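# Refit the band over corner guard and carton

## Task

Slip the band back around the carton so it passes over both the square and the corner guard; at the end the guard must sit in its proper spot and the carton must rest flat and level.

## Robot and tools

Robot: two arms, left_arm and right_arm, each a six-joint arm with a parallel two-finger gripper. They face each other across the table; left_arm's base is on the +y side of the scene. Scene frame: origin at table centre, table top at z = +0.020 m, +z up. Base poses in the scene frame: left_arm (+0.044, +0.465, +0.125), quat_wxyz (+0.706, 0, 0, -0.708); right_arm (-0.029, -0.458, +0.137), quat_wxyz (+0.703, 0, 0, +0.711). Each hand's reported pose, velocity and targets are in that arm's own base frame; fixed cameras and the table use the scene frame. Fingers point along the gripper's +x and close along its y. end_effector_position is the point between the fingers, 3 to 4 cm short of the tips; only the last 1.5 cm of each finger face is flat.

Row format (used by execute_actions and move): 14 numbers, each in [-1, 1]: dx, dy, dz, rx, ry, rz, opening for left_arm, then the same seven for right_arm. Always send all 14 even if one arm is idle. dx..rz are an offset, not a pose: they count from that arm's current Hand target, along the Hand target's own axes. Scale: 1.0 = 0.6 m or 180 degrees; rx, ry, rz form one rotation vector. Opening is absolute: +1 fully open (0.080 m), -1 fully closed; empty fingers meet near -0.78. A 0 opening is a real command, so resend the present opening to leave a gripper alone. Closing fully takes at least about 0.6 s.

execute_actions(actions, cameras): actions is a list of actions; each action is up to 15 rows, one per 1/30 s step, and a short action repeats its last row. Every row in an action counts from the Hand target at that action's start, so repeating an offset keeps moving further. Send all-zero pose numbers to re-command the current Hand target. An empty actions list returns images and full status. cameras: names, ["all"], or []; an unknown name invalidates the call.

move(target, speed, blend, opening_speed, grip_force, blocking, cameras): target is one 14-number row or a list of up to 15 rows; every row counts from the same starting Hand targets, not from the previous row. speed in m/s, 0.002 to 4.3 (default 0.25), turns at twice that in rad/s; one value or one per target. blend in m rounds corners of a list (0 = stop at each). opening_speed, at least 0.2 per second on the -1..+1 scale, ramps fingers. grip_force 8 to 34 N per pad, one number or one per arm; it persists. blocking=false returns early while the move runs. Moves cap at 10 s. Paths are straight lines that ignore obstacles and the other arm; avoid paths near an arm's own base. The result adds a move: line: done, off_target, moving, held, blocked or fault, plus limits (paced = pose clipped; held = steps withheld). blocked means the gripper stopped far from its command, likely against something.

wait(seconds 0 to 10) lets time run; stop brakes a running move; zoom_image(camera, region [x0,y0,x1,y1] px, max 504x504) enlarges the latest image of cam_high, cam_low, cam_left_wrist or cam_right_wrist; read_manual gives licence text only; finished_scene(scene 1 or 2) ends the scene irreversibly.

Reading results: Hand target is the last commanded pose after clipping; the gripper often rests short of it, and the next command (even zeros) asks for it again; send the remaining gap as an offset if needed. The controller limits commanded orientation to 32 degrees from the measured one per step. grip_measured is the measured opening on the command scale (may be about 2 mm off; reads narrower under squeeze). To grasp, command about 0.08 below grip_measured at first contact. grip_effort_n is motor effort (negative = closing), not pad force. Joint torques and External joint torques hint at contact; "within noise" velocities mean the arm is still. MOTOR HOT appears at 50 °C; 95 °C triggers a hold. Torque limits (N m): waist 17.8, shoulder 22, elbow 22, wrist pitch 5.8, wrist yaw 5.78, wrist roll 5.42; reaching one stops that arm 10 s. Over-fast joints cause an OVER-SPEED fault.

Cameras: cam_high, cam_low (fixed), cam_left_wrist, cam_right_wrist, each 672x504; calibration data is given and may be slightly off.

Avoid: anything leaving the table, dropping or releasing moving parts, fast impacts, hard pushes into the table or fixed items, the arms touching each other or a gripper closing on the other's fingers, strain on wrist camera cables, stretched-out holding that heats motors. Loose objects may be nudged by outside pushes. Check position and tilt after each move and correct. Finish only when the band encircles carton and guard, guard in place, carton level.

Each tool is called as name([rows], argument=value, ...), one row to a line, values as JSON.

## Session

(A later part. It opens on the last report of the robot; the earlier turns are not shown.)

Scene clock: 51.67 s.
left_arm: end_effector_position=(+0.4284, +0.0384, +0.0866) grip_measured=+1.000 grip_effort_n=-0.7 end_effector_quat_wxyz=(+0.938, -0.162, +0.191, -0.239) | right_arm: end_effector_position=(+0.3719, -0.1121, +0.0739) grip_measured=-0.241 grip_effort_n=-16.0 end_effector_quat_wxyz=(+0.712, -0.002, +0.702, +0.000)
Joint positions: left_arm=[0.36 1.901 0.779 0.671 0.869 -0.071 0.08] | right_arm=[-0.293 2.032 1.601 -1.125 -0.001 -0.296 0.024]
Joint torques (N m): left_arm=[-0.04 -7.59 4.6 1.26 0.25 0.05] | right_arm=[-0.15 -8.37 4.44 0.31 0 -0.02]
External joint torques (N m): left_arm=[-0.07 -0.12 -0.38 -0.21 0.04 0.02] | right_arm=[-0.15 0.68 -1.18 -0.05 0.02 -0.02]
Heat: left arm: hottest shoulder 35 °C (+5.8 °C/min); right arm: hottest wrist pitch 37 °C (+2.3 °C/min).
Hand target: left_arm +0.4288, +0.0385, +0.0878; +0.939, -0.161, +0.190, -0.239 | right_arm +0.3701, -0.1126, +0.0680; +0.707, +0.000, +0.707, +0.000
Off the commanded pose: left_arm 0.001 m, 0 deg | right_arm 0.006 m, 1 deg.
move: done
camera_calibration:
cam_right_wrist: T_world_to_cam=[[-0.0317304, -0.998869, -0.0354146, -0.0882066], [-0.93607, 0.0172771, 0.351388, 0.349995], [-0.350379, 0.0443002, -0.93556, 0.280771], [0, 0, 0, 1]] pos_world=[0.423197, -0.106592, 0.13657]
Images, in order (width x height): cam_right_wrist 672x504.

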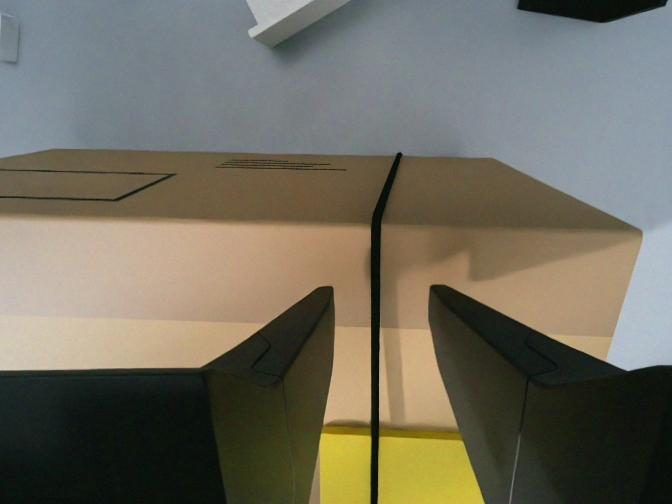

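move(target=[0,0,0,0,0,0,1,0.0158,0.002,0,0,0,0,-0.245], speed=0.04, cameras=["cam_right_wrist"])

zoom_image(camera="cam_right_wrist", region=[260, 200, 520, 400])

Scene clock: 52.57 s.
left_arm: end_effector_position=(+0.4284, +0.0384, +0.0866) grip_measured=+1.000 grip_effort_n=-1.2 end_effector_quat_wxyz=(+0.938, -0.162, +0.191, -0.239) | right_arm: end_effector_position=(+0.3722, -0.1124, +0.0663) grip_measured=-0.241 grip_effort_n=-15.6 end_effector_quat_wxyz=(+0.714, -0.003, +0.700, -0.001)
Joint positions: left_arm=[0.36 1.901 0.779 0.671 0.869 -0.071 0.08] | right_arm=[-0.293 2.035 1.575 -1.091 0 -0.296 0.024]
Joint torques (N m): left_arm=[0.04 -7.6 4.69 1.28 0.22 0.05] | right_arm=[-0.05 -8.08 4.15 0.35 -0.02 0.06]
External joint torques (N m): left_arm=[0.08 -0.18 -0.22 -0.17 0.01 0.03] | right_arm=[-0.05 1.02 -1.5 -0.02 0 0.06]
Heat: left arm: hottest shoulder 35 °C (+5.7 °C/min); right arm: hottest wrist pitch 37 °C (+2.3 °C/min).
Hand target: left_arm +0.4288, +0.0385, +0.0878; +0.939, -0.161, +0.190, -0.239 | right_arm +0.3700, -0.1114, +0.0585; +0.707, +0.000, +0.707, +0.000
Off the commanded pose: left_arm 0.001 m, 0 deg | right_arm 0.008 m, 1 deg.
move: done
camera_calibration:
cam_right_wrist: T_world_to_cam=[[-0.0316336, -0.998941, -0.0334033, -0.0888785], [-0.93764, 0.0180845, 0.347138, 0.353872], [-0.346166, 0.0423015, -0.937219, 0.272169], [0, 0, 0, 1]] pos_world=[0.423208, -0.106697, 0.129271]
Images, in order (width x height): cam_right_wrist 672x504.

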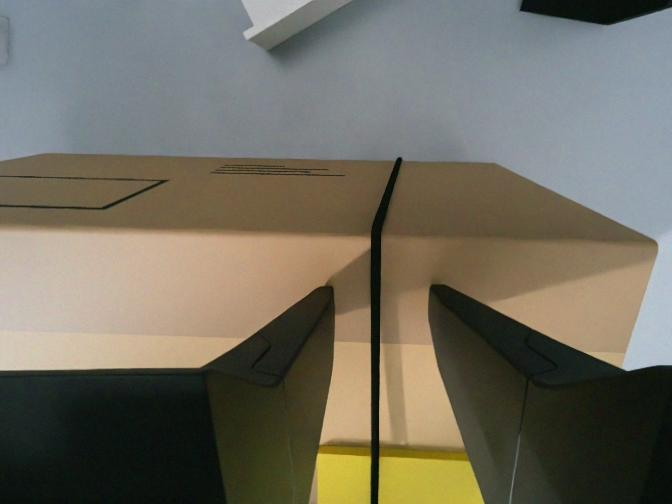

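Scaled by 1.938 from the camera's 672x504 image, which has a finer 960x720 frame.

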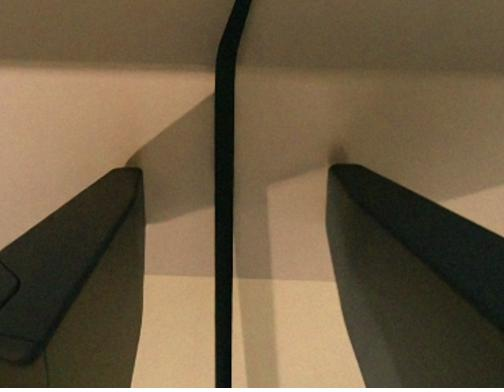

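move(target=[0,0,0,0,0,0,1,0.002,0,0,0,0,0,-1], opening_speed=0.6, speed=0.03, cameras=["cam_right_wrist"])

zoom_image(camera="cam_right_wrist", region=[260, 200, 520, 400])

Scene clock: 54.13 s.
left_arm: end_effector_position=(+0.4284, +0.0384, +0.0866) grip_measured=+1.000 grip_effort_n=-1.2 end_effector_quat_wxyz=(+0.938, -0.162, +0.191, -0.239) | right_arm: end_effector_position=(+0.3729, -0.1127, +0.0659) grip_measured=-0.771 grip_effort_n=-32.8 end_effector_quat_wxyz=(+0.715, -0.004, +0.699, -0.002)
Joint positions: left_arm=[0.36 1.901 0.779 0.671 0.869 -0.071 0.08] | right_arm=[-0.293 2.035 1.574 -1.085 0.001 -0.296 0]
Joint torques (N m): left_arm=[0.05 -7.5 4.57 1.24 0.22 0.05] | right_arm=[0.11 -7.75 3.84 0.31 -0.09 0.07]
External joint torques (N m): left_arm=[0.07 -0.03 -0.4 -0.23 0 0.03] | right_arm=[0.12 1.34 -1.84 -0.1 -0.07 0.07]
Heat: left arm: hottest shoulder 35 °C (+5.5 °C/min); right arm: hottest wrist pitch 36 °C (+1.1 °C/min).
Hand target: left_arm +0.4288, +0.0385, +0.0878; +0.939, -0.161, +0.190, -0.239 | right_arm +0.3700, -0.1114, +0.0572; +0.707, +0.000, +0.707, +0.000
Off the commanded pose: left_arm 0.001 m, 0 deg | right_arm 0.009 m, 1 deg.
move: off_target (right_arm)
camera_calibration:
cam_right_wrist: T_world_to_cam=[[-0.0312095, -0.999046, -0.0305379, -0.089637], [-0.938708, 0.0188034, 0.3442, 0.355329], [-0.343297, 0.0394085, -0.9384, 0.270796], [0, 0, 0, 1]] pos_world=[0.423716, -0.106905, 0.129073]
Images, in order (width x height): cam_right_wrist 672x504.

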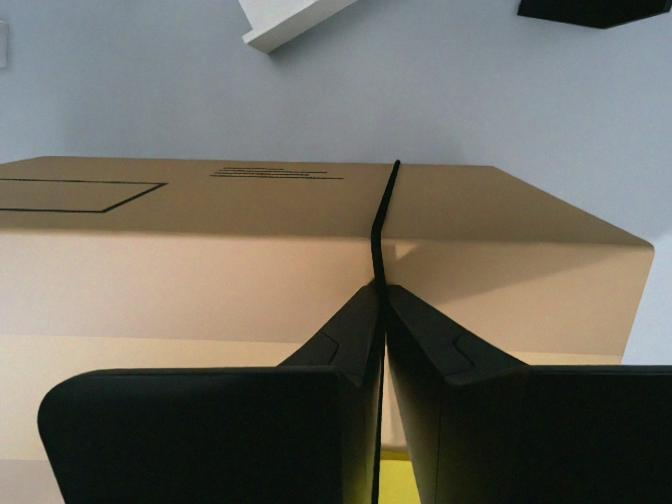

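Scaled by 1.938 from the camera's 672x504 image, which has a finer 960x720 frame.

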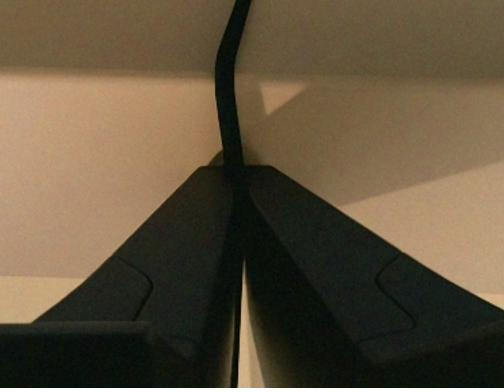

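move([
  [0,0,0,0,0,0,1,-0.035,0,0,0,0,0,-1],
  [0,0,0,0,0,0,1,-0.05,0,0.0333,0,0,0,-1],
], speed=0.04, blend=0.005, cameras=["cam_right_wrist"])

zoom_image(camera="cam_right_wrist", region=[260, 160, 520, 360])

Scene clock: 55.90 s.
left_arm: end_effector_position=(+0.4284, +0.0384, +0.0866) grip_measured=+1.000 grip_effort_n=-1.2 end_effector_quat_wxyz=(+0.938, -0.162, +0.191, -0.239) | right_arm: end_effector_position=(+0.3824, -0.1115, +0.0814) grip_measured=-0.771 grip_effort_n=-30.0 end_effector_quat_wxyz=(+0.697, +0.001, +0.717, +0.003)
Joint positions: left_arm=[0.36 1.901 0.779 0.671 0.869 -0.071 0.08] | right_arm=[-0.283 2.105 1.74 -1.236 0.002 -0.285 0]
Joint torques (N m): left_arm=[-0.1 -7.49 4.62 1.23 0.24 0.04] | right_arm=[0.46 -9.74 7.44 0.33 -0.12 0.17]
External joint torques (N m): left_arm=[-0.11 -0.1 -0.28 -0.21 0.03 0.02] | right_arm=[0.4 -0.1 1.77 0.04 -0.09 0.17]
Heat: left arm: hottest shoulder 35 °C (+5.4 °C/min); right arm: hottest wrist pitch 36 °C (+1.1 °C/min).
Hand target: left_arm +0.4288, +0.0385, +0.0878; +0.939, -0.161, +0.190, -0.239 | right_arm +0.3900, -0.1114, +0.0873; +0.707, +0.000, +0.707, +0.000
Off the commanded pose: left_arm 0.001 m, 0 deg | right_arm 0.010 m, 2 deg.
move: off_target (right_arm)
camera_calibration:
cam_right_wrist: T_world_to_cam=[[-0.0338411, -0.998494, -0.0431819, -0.0856142], [-0.919943, 0.0142349, 0.391793, 0.347386], [-0.390588, 0.0529836, -0.919039, 0.306495], [0, 0, 0, 1]] pos_world=[0.436392, -0.106669, 0.14188]
Images, in order (width x height): cam_right_wrist 672x504.

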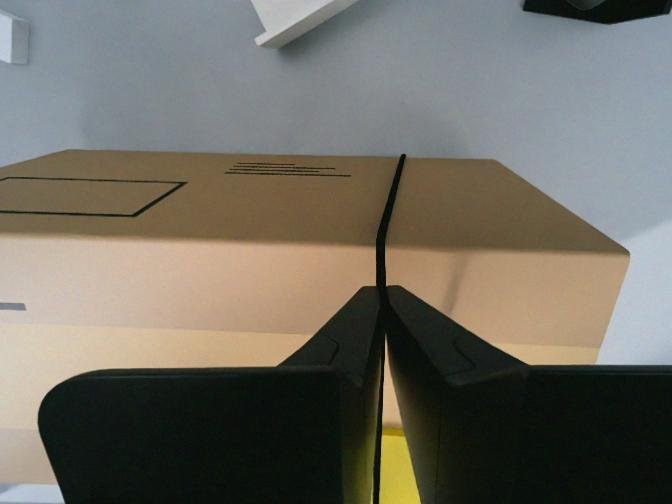

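Scaled by 1.938 from the camera's 672x504 image, which has a finer 960x720 frame.

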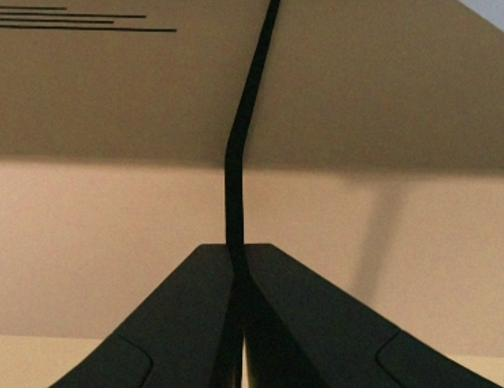

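move([
  [0,0,0,0,0,0,1,0,0,0.0367,0,0,0,-1],
  [0,0,0,0,0,0,1,0,-0.0267,0.0367,0,0,0,-1],
], speed=0.04, blend=0.003, cameras=["cam_right_wrist","cam_low"])

zoom_image(camera="cam_right_wrist", region=[260, 160, 520, 360])

zoom_image(camera="cam_low", region=[180, 175, 300, 275])

Scene clock: 57.43 s.
left_arm: end_effector_position=(+0.4284, +0.0384, +0.0866) grip_measured=+1.000 grip_effort_n=-1.2 end_effector_quat_wxyz=(+0.938, -0.162, +0.191, -0.239) | right_arm: end_effector_position=(+0.4000, -0.1268, +0.0791) grip_measured=-0.771 grip_effort_n=-30.0 end_effector_quat_wxyz=(+0.689, +0.006, +0.725, -0.001)
Joint positions: left_arm=[0.36 1.901 0.779 0.671 0.869 -0.071 0.08] | right_arm=[-0.304 2.217 1.908 -1.313 0.007 -0.294 0]
Joint torques (N m): left_arm=[0 -7.52 4.59 1.27 0.22 0.04] | right_arm=[0.45 -10.87 8.56 0.99 -0.28 -0.17]
External joint torques (N m): left_arm=[0.01 -0.15 -0.28 -0.17 0.01 0.02] | right_arm=[0.47 -0.59 2.93 0.74 -0.27 -0.17]
Heat: left arm: hottest shoulder 35 °C (+5.2 °C/min); right arm: hottest wrist pitch 36 °C (+1.0 °C/min).
Hand target: left_arm +0.4288, +0.0385, +0.0878; +0.939, -0.161, +0.190, -0.239 | right_arm +0.4120, -0.1275, +0.0872; +0.707, +0.000, +0.707, +0.000
Off the commanded pose: left_arm 0.001 m, 0 deg | right_arm 0.015 m, 3 deg.
move: off_target (right_arm)
camera_calibration:
cam_right_wrist: T_world_to_cam=[[-0.0467854, -0.997931, -0.044104, -0.0949986], [-0.910928, 0.0245052, 0.411837, 0.360781], [-0.409904, 0.0594435, -0.91019, 0.319893], [0, 0, 0, 1]] pos_world=[0.455326, -0.122659, 0.13839]
Images, in order (width x height): cam_low 672x504, cam_right_wrist 672x504.

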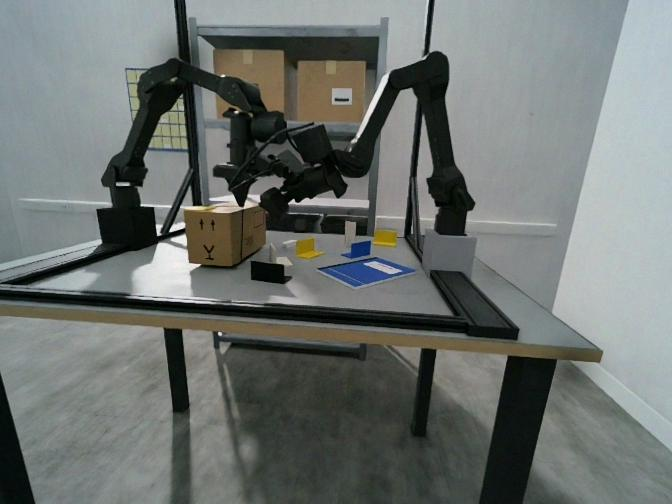

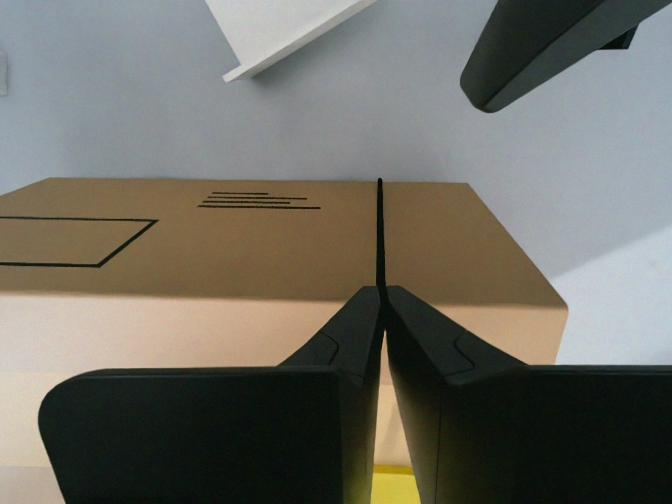

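Scaled by 1.938 from the camera's 672x504 image, which has a finer 960x720 frame.

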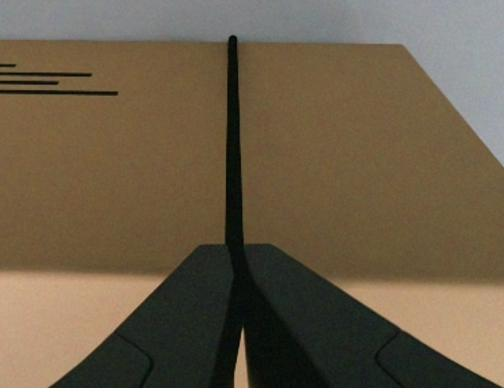

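Scaled by 4.200 from the camera's 672x504 image, which has a finer 960x720 frame.

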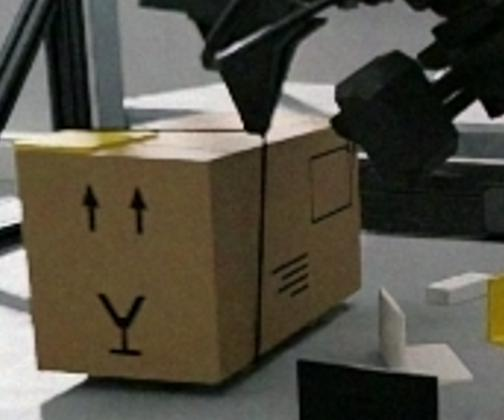

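move(target=[-0.2,0,0,0,0,0,1,0.0253,-0.0083,-0.0433,0,0,0,-1], speed=0.05, cameras=["cam_right_wrist","cam_high"])

zoom_image(camera="cam_right_wrist", region=[260, 160, 520, 360])

Scene clock: 60.90 s.
left_arm: end_effector_position=(+0.3310, +0.0990, +0.1169) grip_measured=+1.000 grip_effort_n=-1.2 end_effector_quat_wxyz=(+0.937, -0.167, +0.195, -0.238) | right_arm: end_effector_position=(+0.3871, -0.1300, +0.0678) grip_measured=-0.771 grip_effort_n=-30.0 end_effector_quat_wxyz=(+0.703, +0.002, +0.712, +0.002)
Joint positions: left_arm=[0.7 1.608 0.68 0.154 1.151 0.292 0.08] | right_arm=[-0.324 2.14 1.741 -1.185 -0.001 -0.325 0]
Joint torques (N m): left_arm=[0.28 -6.57 5.28 0.69 0.52 0.18] | right_arm=[-0.46 -12 4.32 0.35 -0.01 -0.19]
External joint torques (N m): left_arm=[0.28 -0.88 -0.13 -0.49 0.1 0.15] | right_arm=[-0.46 -2.23 -1.34 0.02 0.02 -0.19]
Heat: left arm: hottest shoulder 36 °C (+6.0 °C/min); right arm: hottest wrist pitch 37 °C (+2.0 °C/min).
Hand target: left_arm +0.3312, +0.0997, +0.1213; +0.939, -0.161, +0.190, -0.239 | right_arm +0.3860, -0.1325, +0.0721; +0.707, +0.000, +0.707, +0.000
Off the commanded pose: left_arm 0.004 m, 1 deg | right_arm 0.005 m, 1 deg.
move: done
camera_calibration:
cam_right_wrist: T_world_to_cam=[[-0.0347019, -0.998482, -0.0427737, -0.104083], [-0.92608, 0.016036, 0.376988, 0.360903], [-0.375729, 0.052694, -0.92523, 0.291475], [0, 0, 0, 1]] pos_world=[0.440129, -0.125071, 0.129173]
Images, in order (width x height): cam_high 672x504, cam_right_wrist 672x504.

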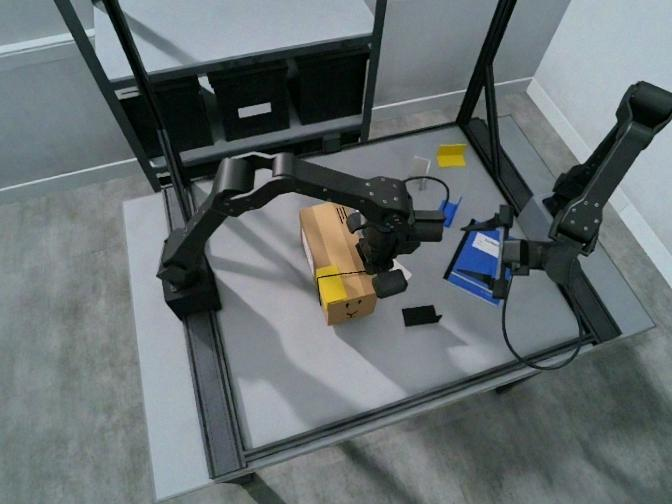

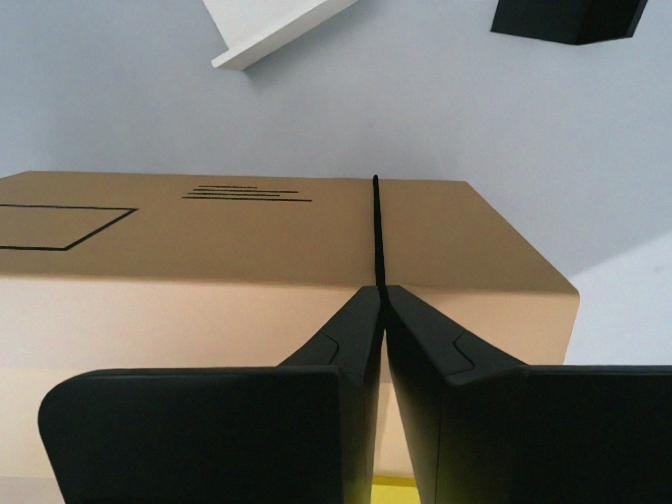

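Scaled by 1.938 from the camera's 672x504 image, which has a finer 960x720 frame.

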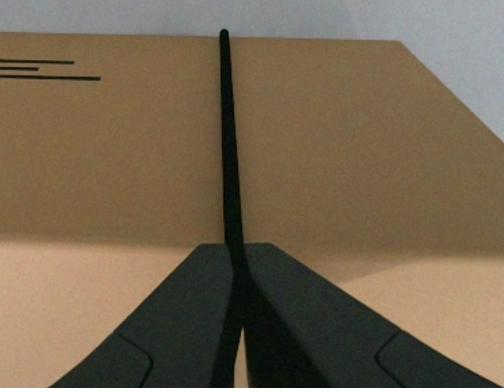

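move(target=[0,0,0,0,0,0,1,0,0,-0.005,0,0,0,-0.35], opening_speed=0.6, speed=0.03, cameras=["cam_right_wrist"])

zoom_image(camera="cam_right_wrist", region=[260, 160, 520, 360])

Scene clock: 62.10 s.
left_arm: end_effector_position=(+0.3309, +0.0990, +0.1168) grip_measured=+1.000 grip_effort_n=-1.6 end_effector_quat_wxyz=(+0.937, -0.167, +0.195, -0.238) | right_arm: end_effector_position=(+0.3843, -0.1317, +0.0679) grip_measured=-0.355 grip_effort_n=19.8 end_effector_quat_wxyz=(+0.704, +0.003, +0.711, +0.000)
Joint positions: left_arm=[0.7 1.608 0.68 0.154 1.151 0.293 0.08] | right_arm=[-0.331 2.129 1.724 -1.177 -0.001 -0.327 0.019]
Joint torques (N m): left_arm=[0.19 -6.78 5.29 0.71 0.54 0.15] | right_arm=[-0.1 -11.93 4.22 0.24 0 -0.19]
External joint torques (N m): left_arm=[0.21 -1.11 -0.11 -0.46 0.12 0.13] | right_arm=[-0.05 -2.26 -1.41 -0.09 0.02 -0.19]
Heat: left arm: hottest shoulder 36 °C (+6.1 °C/min); right arm: hottest wrist pitch 37 °C (+2.0 °C/min).
Hand target: left_arm +0.3312, +0.0997, +0.1213; +0.939, -0.161, +0.190, -0.239 | right_arm +0.3831, -0.1325, +0.0720; +0.707, +0.000, +0.707, +0.000
Off the commanded pose: left_arm 0.005 m, 1 deg | right_arm 0.004 m, 1 deg.
move: done
camera_calibration:
cam_right_wrist: T_world_to_cam=[[-0.0388001, -0.998348, -0.0423788, -0.104417], [-0.927, 0.0201292, 0.374522, 0.359325], [-0.37305, 0.0538166, -0.926249, 0.289741], [0, 0, 0, 1]] pos_world=[0.437131, -0.12707, 0.129373]
Images, in order (width x height): cam_right_wrist 672x504.

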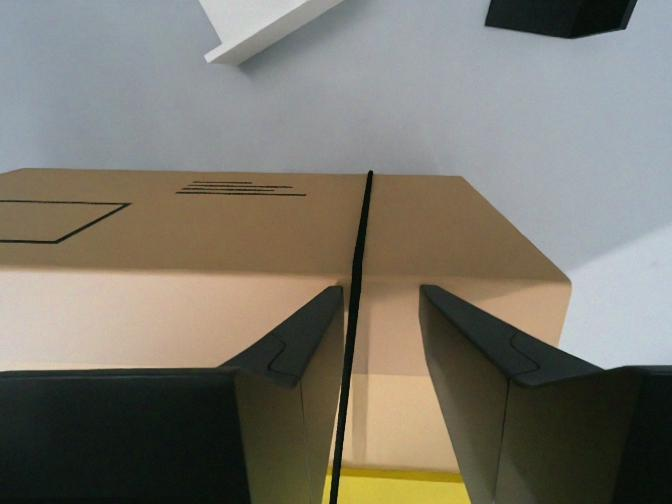

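Scaled by 1.938 from the camera's 672x504 image, which has a finer 960x720 frame.

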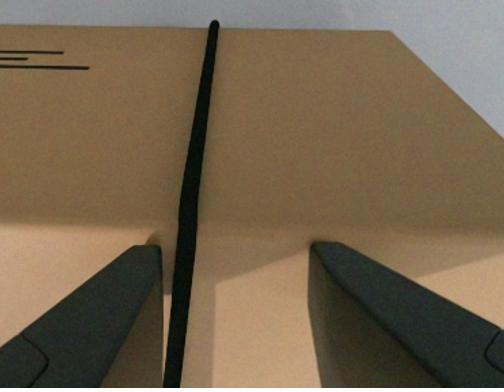

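move([
  [0,0,0,0,0,0,1,-0.05,0,0,0,0,0,-0.35],
  [0,0,0,0,0,0,1,-0.0383,0.03,-0.1452,0.05,0,0,-0.245],
], speed=0.12, blend=0.005, cameras=["cam_right_wrist"])

zoom_image(camera="cam_right_wrist", region=[220, 100, 620, 400])

Scene clock: 64.70 s.
left_arm: end_effector_position=(+0.3309, +0.0990, +0.1168) grip_measured=+1.000 grip_effort_n=-1.2 end_effector_quat_wxyz=(+0.937, -0.167, +0.195, -0.238) | right_arm: end_effector_position=(+0.2975, -0.1142, +0.0931) grip_measured=-0.249 grip_effort_n=19.8 end_effector_quat_wxyz=(+0.703, +0.053, +0.708, -0.051)
Joint positions: left_arm=[0.7 1.608 0.68 0.154 1.151 0.293 0.08] | right_arm=[-0.367 1.774 1.332 -1.136 -0.001 -0.219 0.024]
Joint torques (N m): left_arm=[0.21 -6.56 5.25 0.76 0.52 0.12] | right_arm=[-0.1 -8.94 4.21 0.26 0 0.18]
External joint torques (N m): left_arm=[0.21 -0.94 -0.08 -0.38 0.11 0.09] | right_arm=[-0.13 -1.75 -1.41 -0.06 0.03 0.18]
Heat: left arm: hottest shoulder 36 °C (+6.0 °C/min); right arm: hottest wrist pitch 37 °C (+2.0 °C/min).
Hand target: left_arm +0.3312, +0.0997, +0.1213; +0.939, -0.161, +0.190, -0.239 | right_arm +0.2960, -0.1145, +0.0951; +0.705, +0.055, +0.705, -0.055
Off the commanded pose: left_arm 0.005 m, 1 deg | right_arm 0.002 m, 1 deg.
move: done
camera_calibration:
cam_right_wrist: T_world_to_cam=[[-0.181741, -0.982498, -0.0408345, -0.0449491], [-0.91519, 0.153808, 0.372519, 0.281009], [-0.359718, 0.105073, -0.927126, 0.281828], [0, 0, 0, 1]] pos_world=[0.350386, -0.116996, 0.154773]
Images, in order (width x height): cam_right_wrist 672x504.

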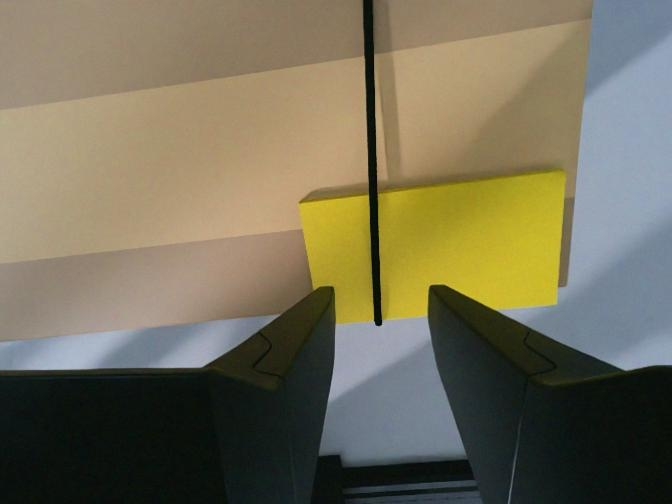

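Scaled by 1.260 from the camera's 672x504 image, which has a finer 960x720 frame.

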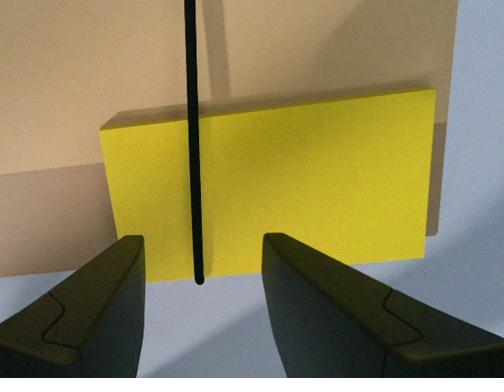

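move(target=[0,0,0,0,0,0,1,0.0417,-0.001,0,0,0,0,-0.245], speed=0.05, cameras=["cam_right_wrist"])

zoom_image(camera="cam_right_wrist", region=[260, 200, 520, 400])

Scene clock: 65.87 s.
left_arm: end_effector_position=(+0.3309, +0.0990, +0.1168) grip_measured=+1.000 grip_effort_n=-1.2 end_effector_quat_wxyz=(+0.937, -0.167, +0.195, -0.238) | right_arm: end_effector_position=(+0.2979, -0.1148, +0.0749) grip_measured=-0.249 grip_effort_n=19.8 end_effector_quat_wxyz=(+0.710, +0.052, +0.700, -0.054)
Joint positions: left_arm=[0.7 1.608 0.68 0.154 1.151 0.293 0.08] | right_arm=[-0.368 1.775 1.258 -1.04 -0.001 -0.219 0.024]
Joint torques (N m): left_arm=[0.12 -6.67 5.35 0.77 0.52 0.12] | right_arm=[-0.13 -6.29 4.19 0.31 0.01 0.13]
External joint torques (N m): left_arm=[0.12 -1.02 -0.01 -0.38 0.11 0.1] | right_arm=[-0.21 0.83 -1.37 -0.06 0.03 0.13]
Heat: left arm: hottest shoulder 36 °C (+5.0 °C/min); right arm: hottest wrist pitch 36 °C (+1.0 °C/min).
Hand target: left_arm +0.3312, +0.0997, +0.1213; +0.939, -0.161, +0.190, -0.239 | right_arm +0.2959, -0.1150, +0.0700; +0.705, +0.055, +0.705, -0.055
Off the commanded pose: left_arm 0.005 m, 1 deg | right_arm 0.005 m, 1 deg.
move: done
camera_calibration:
cam_right_wrist: T_world_to_cam=[[-0.182453, -0.982528, -0.0367357, -0.0463542], [-0.922561, 0.158158, 0.351947, 0.292462], [-0.339987, 0.0981046, -0.935299, 0.259065], [0, 0, 0, 1]] pos_world=[0.349436, -0.117215, 0.137669]
Images, in order (width x height): cam_right_wrist 672x504.

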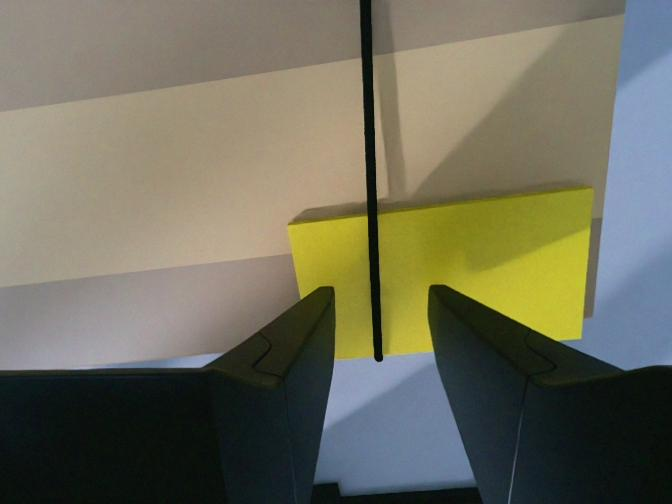

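Scaled by 1.938 from the camera's 672x504 image, which has a finer 960x720 frame.

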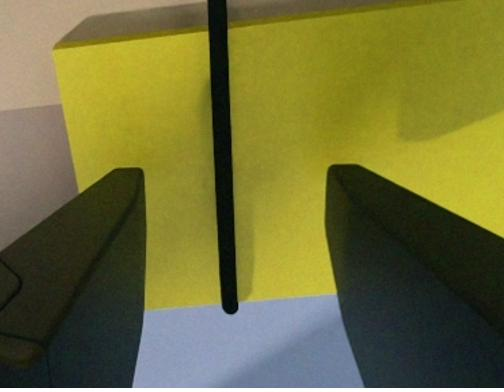

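move(target=[0,0,0,0,0,0,1,0.0108,0,0,0,0,0,-0.245], speed=0.03, cameras=["cam_right_wrist"])

zoom_image(camera="cam_right_wrist", region=[260, 200, 520, 400])

Scene clock: 66.80 s.
left_arm: end_effector_position=(+0.3309, +0.0990, +0.1168) grip_measured=+1.000 grip_effort_n=-0.7 end_effector_quat_wxyz=(+0.937, -0.167, +0.195, -0.238) | right_arm: end_effector_position=(+0.2980, -0.1148, +0.0685) grip_measured=-0.249 grip_effort_n=19.3 end_effector_quat_wxyz=(+0.710, +0.052, +0.700, -0.054)
Joint positions: left_arm=[0.7 1.608 0.68 0.154 1.151 0.293 0.08] | right_arm=[-0.368 1.782 1.24 -1.014 -0.001 -0.219 0.024]
Joint torques (N m): left_arm=[0.22 -6.66 5.32 0.73 0.5 0.12] | right_arm=[-0.11 -6.24 4.19 0.26 0.01 0.13]
External joint torques (N m): left_arm=[0.22 -1.1 0.07 -0.4 0.1 0.11] | right_arm=[-0.13 0.89 -1.29 -0.08 0.03 0.13]
Heat: left arm: hottest shoulder 36 °C (+5.0 °C/min); right arm: hottest wrist pitch 36 °C (+1.0 °C/min).
Hand target: left_arm +0.3312, +0.0997, +0.1213; +0.939, -0.161, +0.190, -0.239 | right_arm +0.2958, -0.1150, +0.0636; +0.705, +0.055, +0.705, -0.055
Off the commanded pose: left_arm 0.005 m, 1 deg | right_arm 0.005 m, 1 deg.
move: done
camera_calibration:
cam_right_wrist: T_world_to_cam=[[-0.182446, -0.982535, -0.0365796, -0.0465951], [-0.922681, 0.158242, 0.351595, 0.294906], [-0.339666, 0.0978983, -0.935437, 0.252995], [0, 0, 0, 1]] pos_world=[0.349537, -0.117216, 0.131269]
Images, in order (width x height): cam_right_wrist 672x504.

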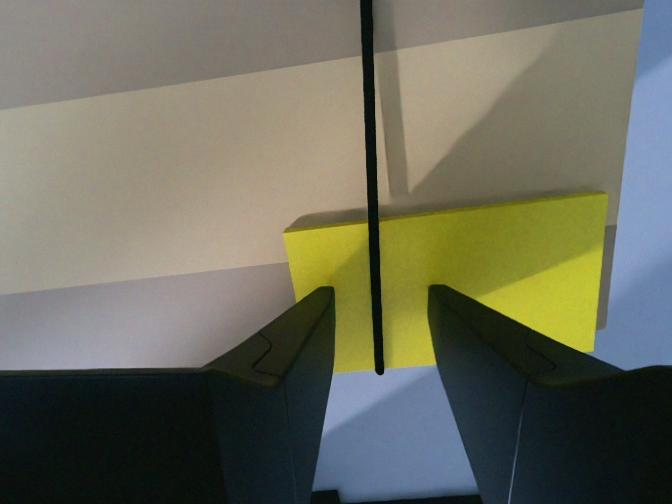

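Scaled by 1.938 from the camera's 672x504 image, which has a finer 960x720 frame.

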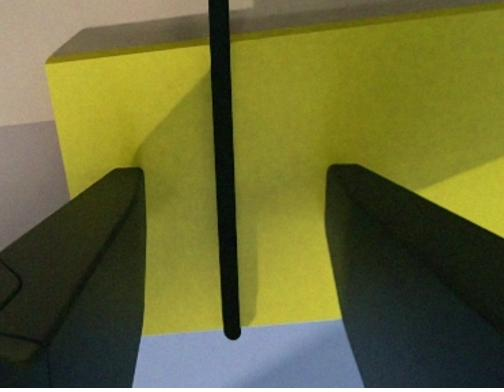

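move(target=[0,0,0,0,0,0,1,0.0025,0,0,0,0,0,-0.245], speed=0.02)

move(target=[0,0,0,0,0,0,1,0,0,0,0,0,0,-1], opening_speed=0.6, speed=0.03, cameras=["cam_right_wrist"])

zoom_image(camera="cam_right_wrist", region=[260, 200, 520, 400])

Scene clock: 67.70 s.
left_arm: end_effector_position=(+0.3309, +0.0990, +0.1168) grip_measured=+1.000 grip_effort_n=-1.6 end_effector_quat_wxyz=(+0.937, -0.167, +0.195, -0.238) | right_arm: end_effector_position=(+0.2980, -0.1149, +0.0676) grip_measured=-0.249 grip_effort_n=19.8 end_effector_quat_wxyz=(+0.710, +0.051, +0.700, -0.054)
Joint positions: left_arm=[0.7 1.608 0.68 0.154 1.151 0.293 0.08] | right_arm=[-0.368 1.782 1.237 -1.01 -0.001 -0.219 0.024]
Joint torques (N m): left_arm=[0.16 -6.6 5.43 0.71 0.49 0.13] | right_arm=[-0.11 -6.14 4.05 0.35 0 0.12]
External joint torques (N m): left_arm=[0.15 -0.96 0.04 -0.46 0.08 0.11] | right_arm=[-0.12 1.06 -1.49 -0.01 0.02 0.12]
Heat: left arm: hottest shoulder 36 °C (+5.0 °C/min); right arm: hottest wrist pitch 36 °C (+1.0 °C/min).
Hand target: left_arm +0.3312, +0.0997, +0.1213; +0.939, -0.161, +0.190, -0.239 | right_arm +0.2958, -0.1151, +0.0621; +0.705, +0.055, +0.705, -0.055
Off the commanded pose: left_arm 0.005 m, 1 deg | right_arm 0.006 m, 1 deg.
move: done

Scene clock: 69.17 s.
left_arm: end_effector_position=(+0.3309, +0.0990, +0.1168) grip_measured=+1.000 grip_effort_n=-1.6 end_effector_quat_wxyz=(+0.937, -0.167, +0.195, -0.238) | right_arm: end_effector_position=(+0.2983, -0.1148, +0.0675) grip_measured=-0.771 grip_effort_n=-30.5 end_effector_quat_wxyz=(+0.711, +0.052, +0.699, -0.053)
Joint positions: left_arm=[0.7 1.608 0.68 0.154 1.151 0.293 0.08] | right_arm=[-0.369 1.782 1.236 -1.008 -0.003 -0.219 0]
Joint torques (N m): left_arm=[0.11 -6.77 5.37 0.76 0.53 0.17] | right_arm=[-0.09 -6.12 4.09 0.29 0.07 0.12]
External joint torques (N m): left_arm=[0.14 -1.19 0.05 -0.39 0.12 0.15] | right_arm=[-0.13 1.02 -1.45 -0.09 0.09 0.12]
Heat: left arm: hottest shoulder 37 °C (+6.1 °C/min); right arm: hottest wrist pitch 36 °C (+0.0 °C/min).
Hand target: left_arm +0.3312, +0.0997, +0.1213; +0.939, -0.161, +0.190, -0.239 | right_arm +0.2959, -0.1151, +0.0621; +0.705, +0.055, +0.705, -0.055
Off the commanded pose: left_arm 0.005 m, 1 deg | right_arm 0.006 m, 1 deg.
move: done
camera_calibration:
cam_right_wrist: T_world_to_cam=[[-0.182678, -0.982431, -0.0381829, -0.0464017], [-0.923511, 0.15814, 0.349456, 0.295893], [-0.337278, 0.0991003, -0.936174, 0.251598], [0, 0, 0, 1]] pos_world=[0.349643, -0.117313, 0.130367]
Images, in order (width x height): cam_right_wrist 672x504.

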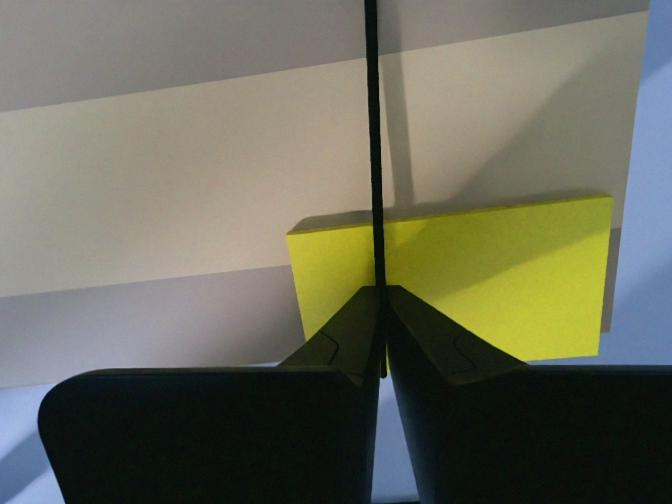

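Scaled by 1.938 from the camera's 672x504 image, which has a finer 960x720 frame.

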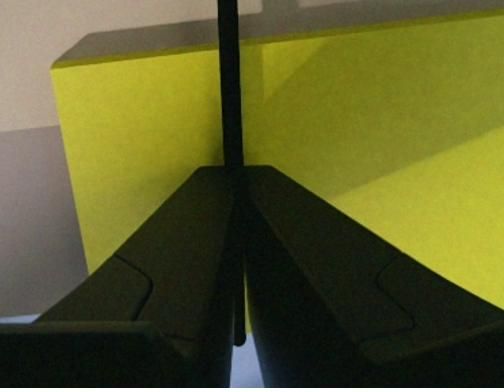

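move([
  [0,0,0,0,0,0,1,-0.03,0,0,0,0,0,-1],
  [0,0,0,0,0,0,1,-0.05,-0.0114,-0.0725,0,0,0,-1],
  [0,0,0,0,0,0,1,-0.05,-0.0328,-0.0691,0,0,0,-1],
], speed=0.05, blend=0.004, cameras=["cam_right_wrist"])

zoom_image(camera="cam_right_wrist", region=[220, 60, 620, 360])

Scene clock: 71.40 s.
left_arm: end_effector_position=(+0.3309, +0.0990, +0.1168) grip_measured=+1.000 grip_effort_n=-1.2 end_effector_quat_wxyz=(+0.937, -0.167, +0.195, -0.238) | right_arm: end_effector_position=(+0.2602, -0.1257, +0.0914) grip_measured=-0.772 grip_effort_n=-28.1 end_effector_quat_wxyz=(+0.714, +0.055, +0.696, -0.051)
Joint positions: left_arm=[0.7 1.608 0.68 0.154 1.151 0.293 0.08] | right_arm=[-0.457 1.641 1.171 -1.079 -0.014 -0.307 0]
Joint torques (N m): left_arm=[0.3 -6.79 5.19 0.76 0.53 0.12] | right_arm=[-1.01 -7.12 4.66 -1.4 0.43 -0.14]
External joint torques (N m): left_arm=[0.26 -1.18 -0.13 -0.39 0.13 0.1] | right_arm=[-1 -0.97 -0.96 -1.78 0.46 -0.14]
Heat: left arm: hottest shoulder 37 °C (+6.1 °C/min); right arm: hottest wrist pitch 36 °C (+0.0 °C/min).
Hand target: left_arm +0.3312, +0.0997, +0.1213; +0.939, -0.161, +0.190, -0.239 | right_arm +0.2518, -0.1281, +0.0921; +0.705, +0.055, +0.705, -0.055
Off the commanded pose: left_arm 0.005 m, 1 deg | right_arm 0.009 m, 2 deg.
move: off_target (right_arm)
camera_calibration:
cam_right_wrist: T_world_to_cam=[[-0.1825, -0.982142, -0.0457277, -0.0623754], [-0.926807, 0.15632, 0.341456, 0.25545], [-0.32821, 0.104697, -0.938785, 0.260798], [0, 0, 0, 1]] pos_world=[0.310966, -0.128498, 0.154755]
Images, in order (width x height): cam_right_wrist 672x504.

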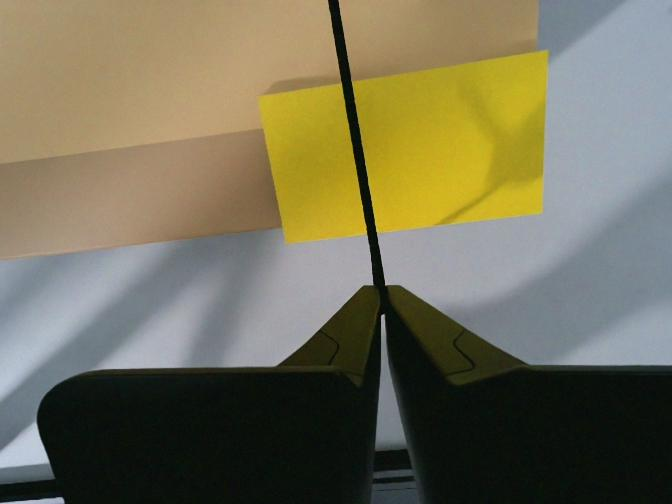

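Scaled by 1.260 from the camera's 672x504 image, which has a finer 960x720 frame.

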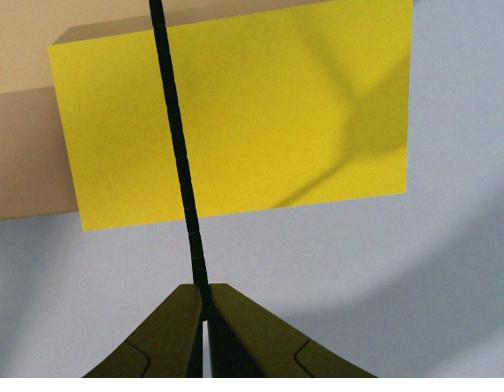

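zoom_image(camera="cam_right_wrist", region=[420, 0, 620, 250])

execute_actions(actions=[])

zoom_image(camera="cam_high", region=[290, 190, 390, 330])

zoom_image(camera="cam_left_wrist", region=[80, 60, 580, 400])

Scaled by 2.016 from the camera's 672x504 image, which has a finer 960x720 frame.

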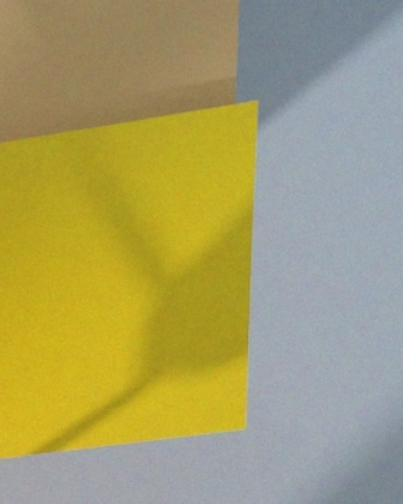

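Scene clock: 71.57 s.
left_arm: end_effector_position=(+0.3309, +0.0990, +0.1168) grip_measured=+1.000 grip_effort_n=-0.7 end_effector_quat_wxyz=(+0.937, -0.167, +0.195, -0.238) | right_arm: end_effector_position=(+0.2602, -0.1257, +0.0914) grip_measured=-0.772 grip_effort_n=-28.1 end_effector_quat_wxyz=(+0.714, +0.055, +0.696, -0.051)
Joint positions: left_arm=[0.7 1.608 0.68 0.154 1.151 0.293 0.08] | right_arm=[-0.457 1.641 1.171 -1.079 -0.014 -0.307 0]
Joint velocities: within noise
Joint torques (N m): left_arm=[0.24 -6.57 5.28 0.76 0.52 0.13] | right_arm=[-0.99 -7.11 4.64 -1.4 0.43 -0.18]
External joint torques (N m): left_arm=[0.25 -0.92 -0.07 -0.39 0.1 0.11] | right_arm=[-1.02 -0.94 -0.99 -1.78 0.46 -0.18]
Motor temperatures (°C): left_arm=[26 37 35 31 29 35] | right_arm=[28 35 34 36 29 31]
Heat: left arm: hottest shoulder 37 °C (+6.0 °C/min); right arm: hottest wrist pitch 36 °C (+0.0 °C/min).
Hand target: left_arm +0.3312, +0.0997, +0.1213; +0.939, -0.161, +0.190, -0.239 | right_arm +0.2518, -0.1281, +0.0921; +0.705, +0.055, +0.705, -0.055
Tool commands: left_gripper/opening=+1.0 right_gripper/opening=-1.0
Off the commanded pose: left_arm 0.005 m, 1 deg | right_arm 0.009 m, 2 deg.
camera_calibration:
cam_left_wrist: T_world_to_cam=[[-0.346403, -0.842081, 0.413405, 0.163244], [-0.700799, -0.0606578, -0.710775, 0.349689], [0.623606, -0.535929, -0.569118, -0.00546604], [0, 0, 0, 1]] pos_world=[0.305019, 0.155747, 0.177954]
cam_right_wrist: T_world_to_cam=[[-0.1825, -0.982142, -0.0457277, -0.0623754], [-0.926807, 0.15632, 0.341456, 0.25545], [-0.32821, 0.104697, -0.938785, 0.260798], [0, 0, 0, 1]] pos_world=[0.310966, -0.128498, 0.154755]

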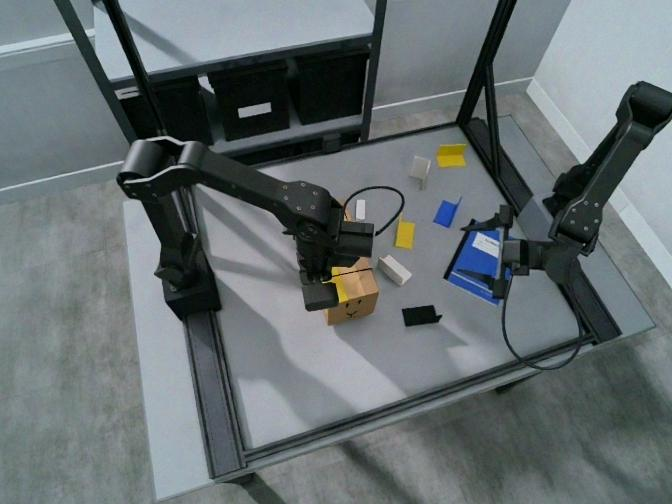

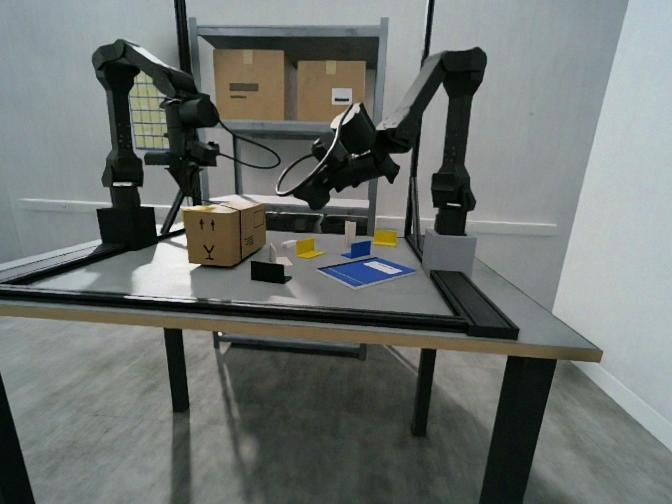

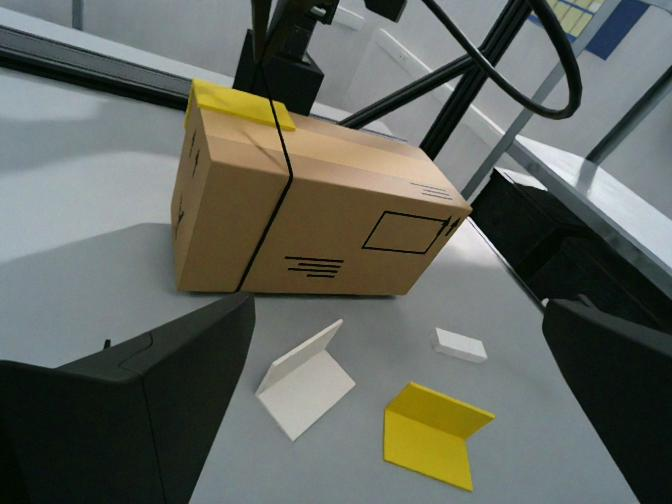

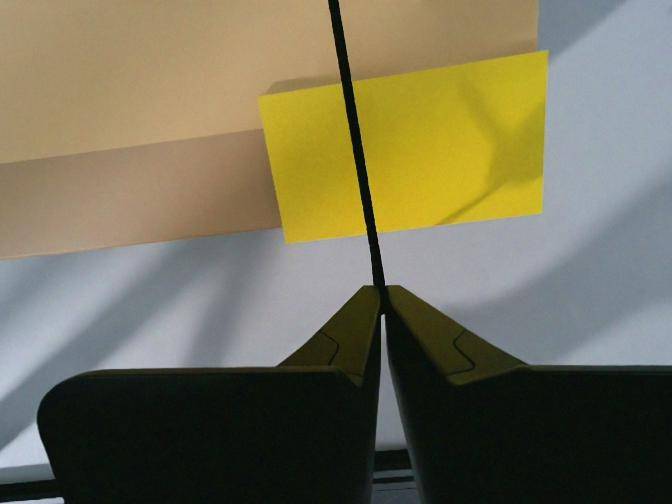

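Scaled by 3.600 from the camera's 672x504 image, which has a finer 960x720 frame.

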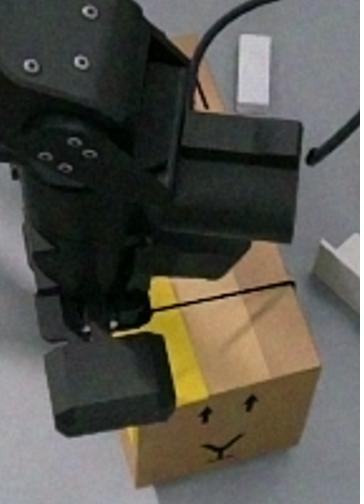

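Scaled by 1.008 from the camera's 672x504 image, which has a finer 960x720 frame.

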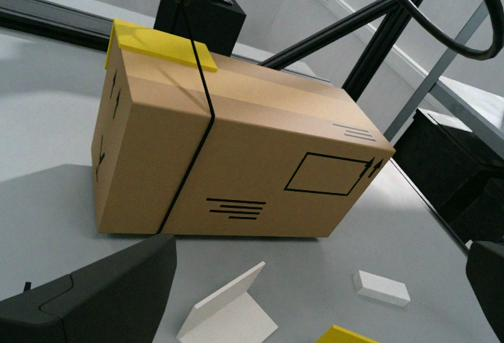

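execute_actions(actions=[], cameras=["all"])

Scene clock: 72.17 s.
left_arm: end_effector_position=(+0.3309, +0.0990, +0.1168) grip_measured=+1.000 grip_effort_n=-1.2 end_effector_quat_wxyz=(+0.937, -0.167, +0.195, -0.238) | right_arm: end_effector_position=(+0.2602, -0.1257, +0.0914) grip_measured=-0.772 grip_effort_n=-27.7 end_effector_quat_wxyz=(+0.714, +0.055, +0.696, -0.051)
Joint positions: left_arm=[0.7 1.608 0.68 0.154 1.151 0.293 0.08] | right_arm=[-0.457 1.641 1.171 -1.079 -0.014 -0.308 0]
Joint velocities: within noise
Joint torques (N m): left_arm=[0.05 -6.75 5.25 0.74 0.53 0.17] | right_arm=[-0.99 -7.11 4.66 -1.4 0.43 -0.18]
External joint torques (N m): left_arm=[0.05 -1.09 -0.12 -0.42 0.11 0.15] | right_arm=[-1 -0.98 -0.97 -1.79 0.46 -0.18]
Motor temperatures (°C): left_arm=[26 37 35 31 29 35] | right_arm=[28 35 34 36 29 31]
Heat: left arm: hottest shoulder 37 °C (+6.1 °C/min); right arm: hottest wrist pitch 36 °C (+0.0 °C/min).
Hand target: left_arm +0.3312, +0.0997, +0.1213; +0.939, -0.161, +0.190, -0.239 | right_arm +0.2518, -0.1281, +0.0921; +0.705, +0.055, +0.705, -0.055
Tool commands: left_gripper/opening=+1.0 right_gripper/opening=-1.0
Off the commanded pose: left_arm 0.005 m, 1 deg | right_arm 0.009 m, 2 deg.
camera_calibration:
cam_left_wrist: T_world_to_cam=[[-0.346403, -0.842081, 0.413405, 0.163244], [-0.700799, -0.0606578, -0.710775, 0.349689], [0.623606, -0.535929, -0.569118, -0.00546604], [0, 0, 0, 1]] pos_world=[0.305019, 0.155747, 0.177954]
cam_right_wrist: T_world_to_cam=[[-0.182087, -0.982216, -0.0457737, -0.0625065], [-0.926888, 0.155919, 0.341421, 0.255429], [-0.328213, 0.104595, -0.938795, 0.260787], [0, 0, 0, 1]] pos_world=[0.310966, -0.128498, 0.154755]

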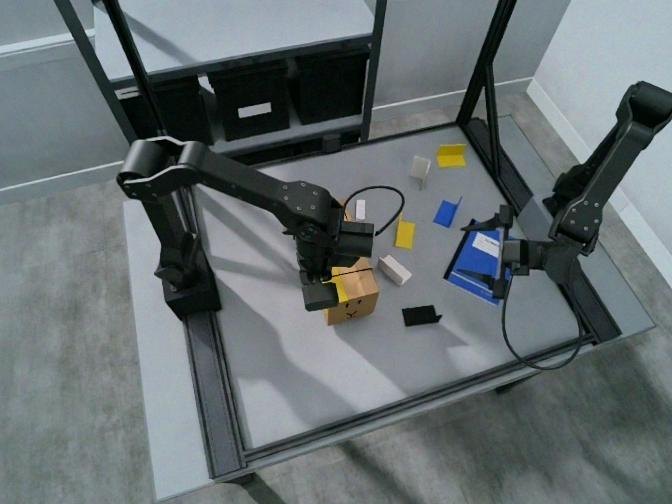

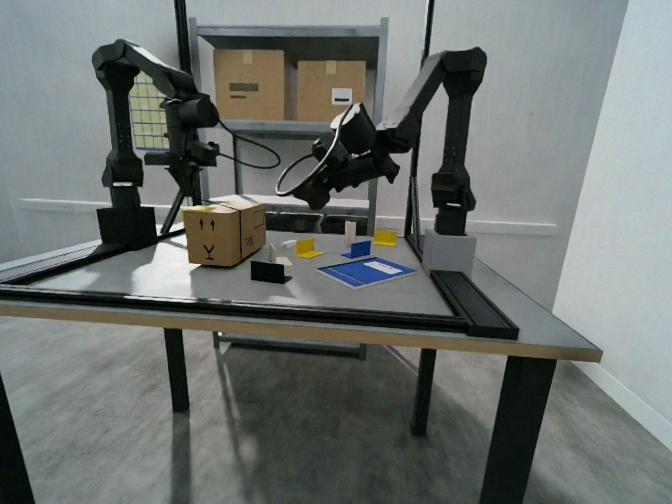

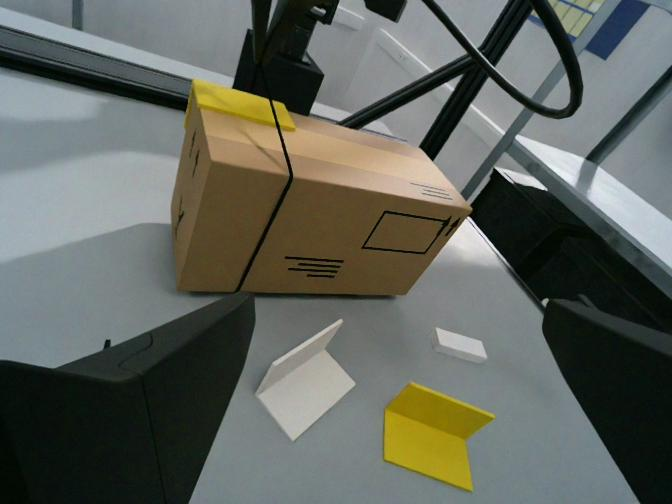

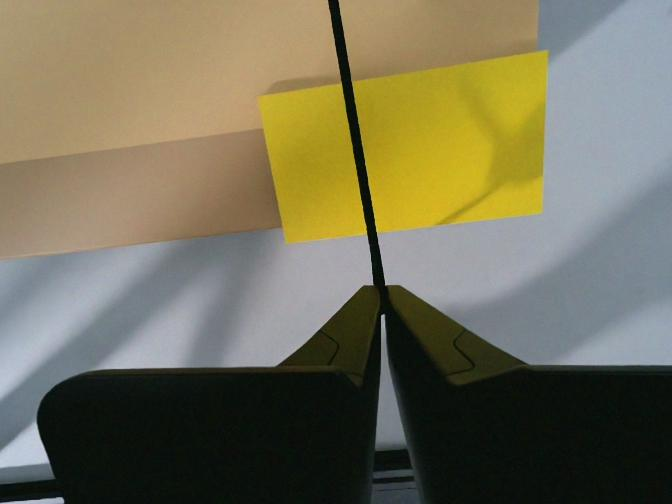

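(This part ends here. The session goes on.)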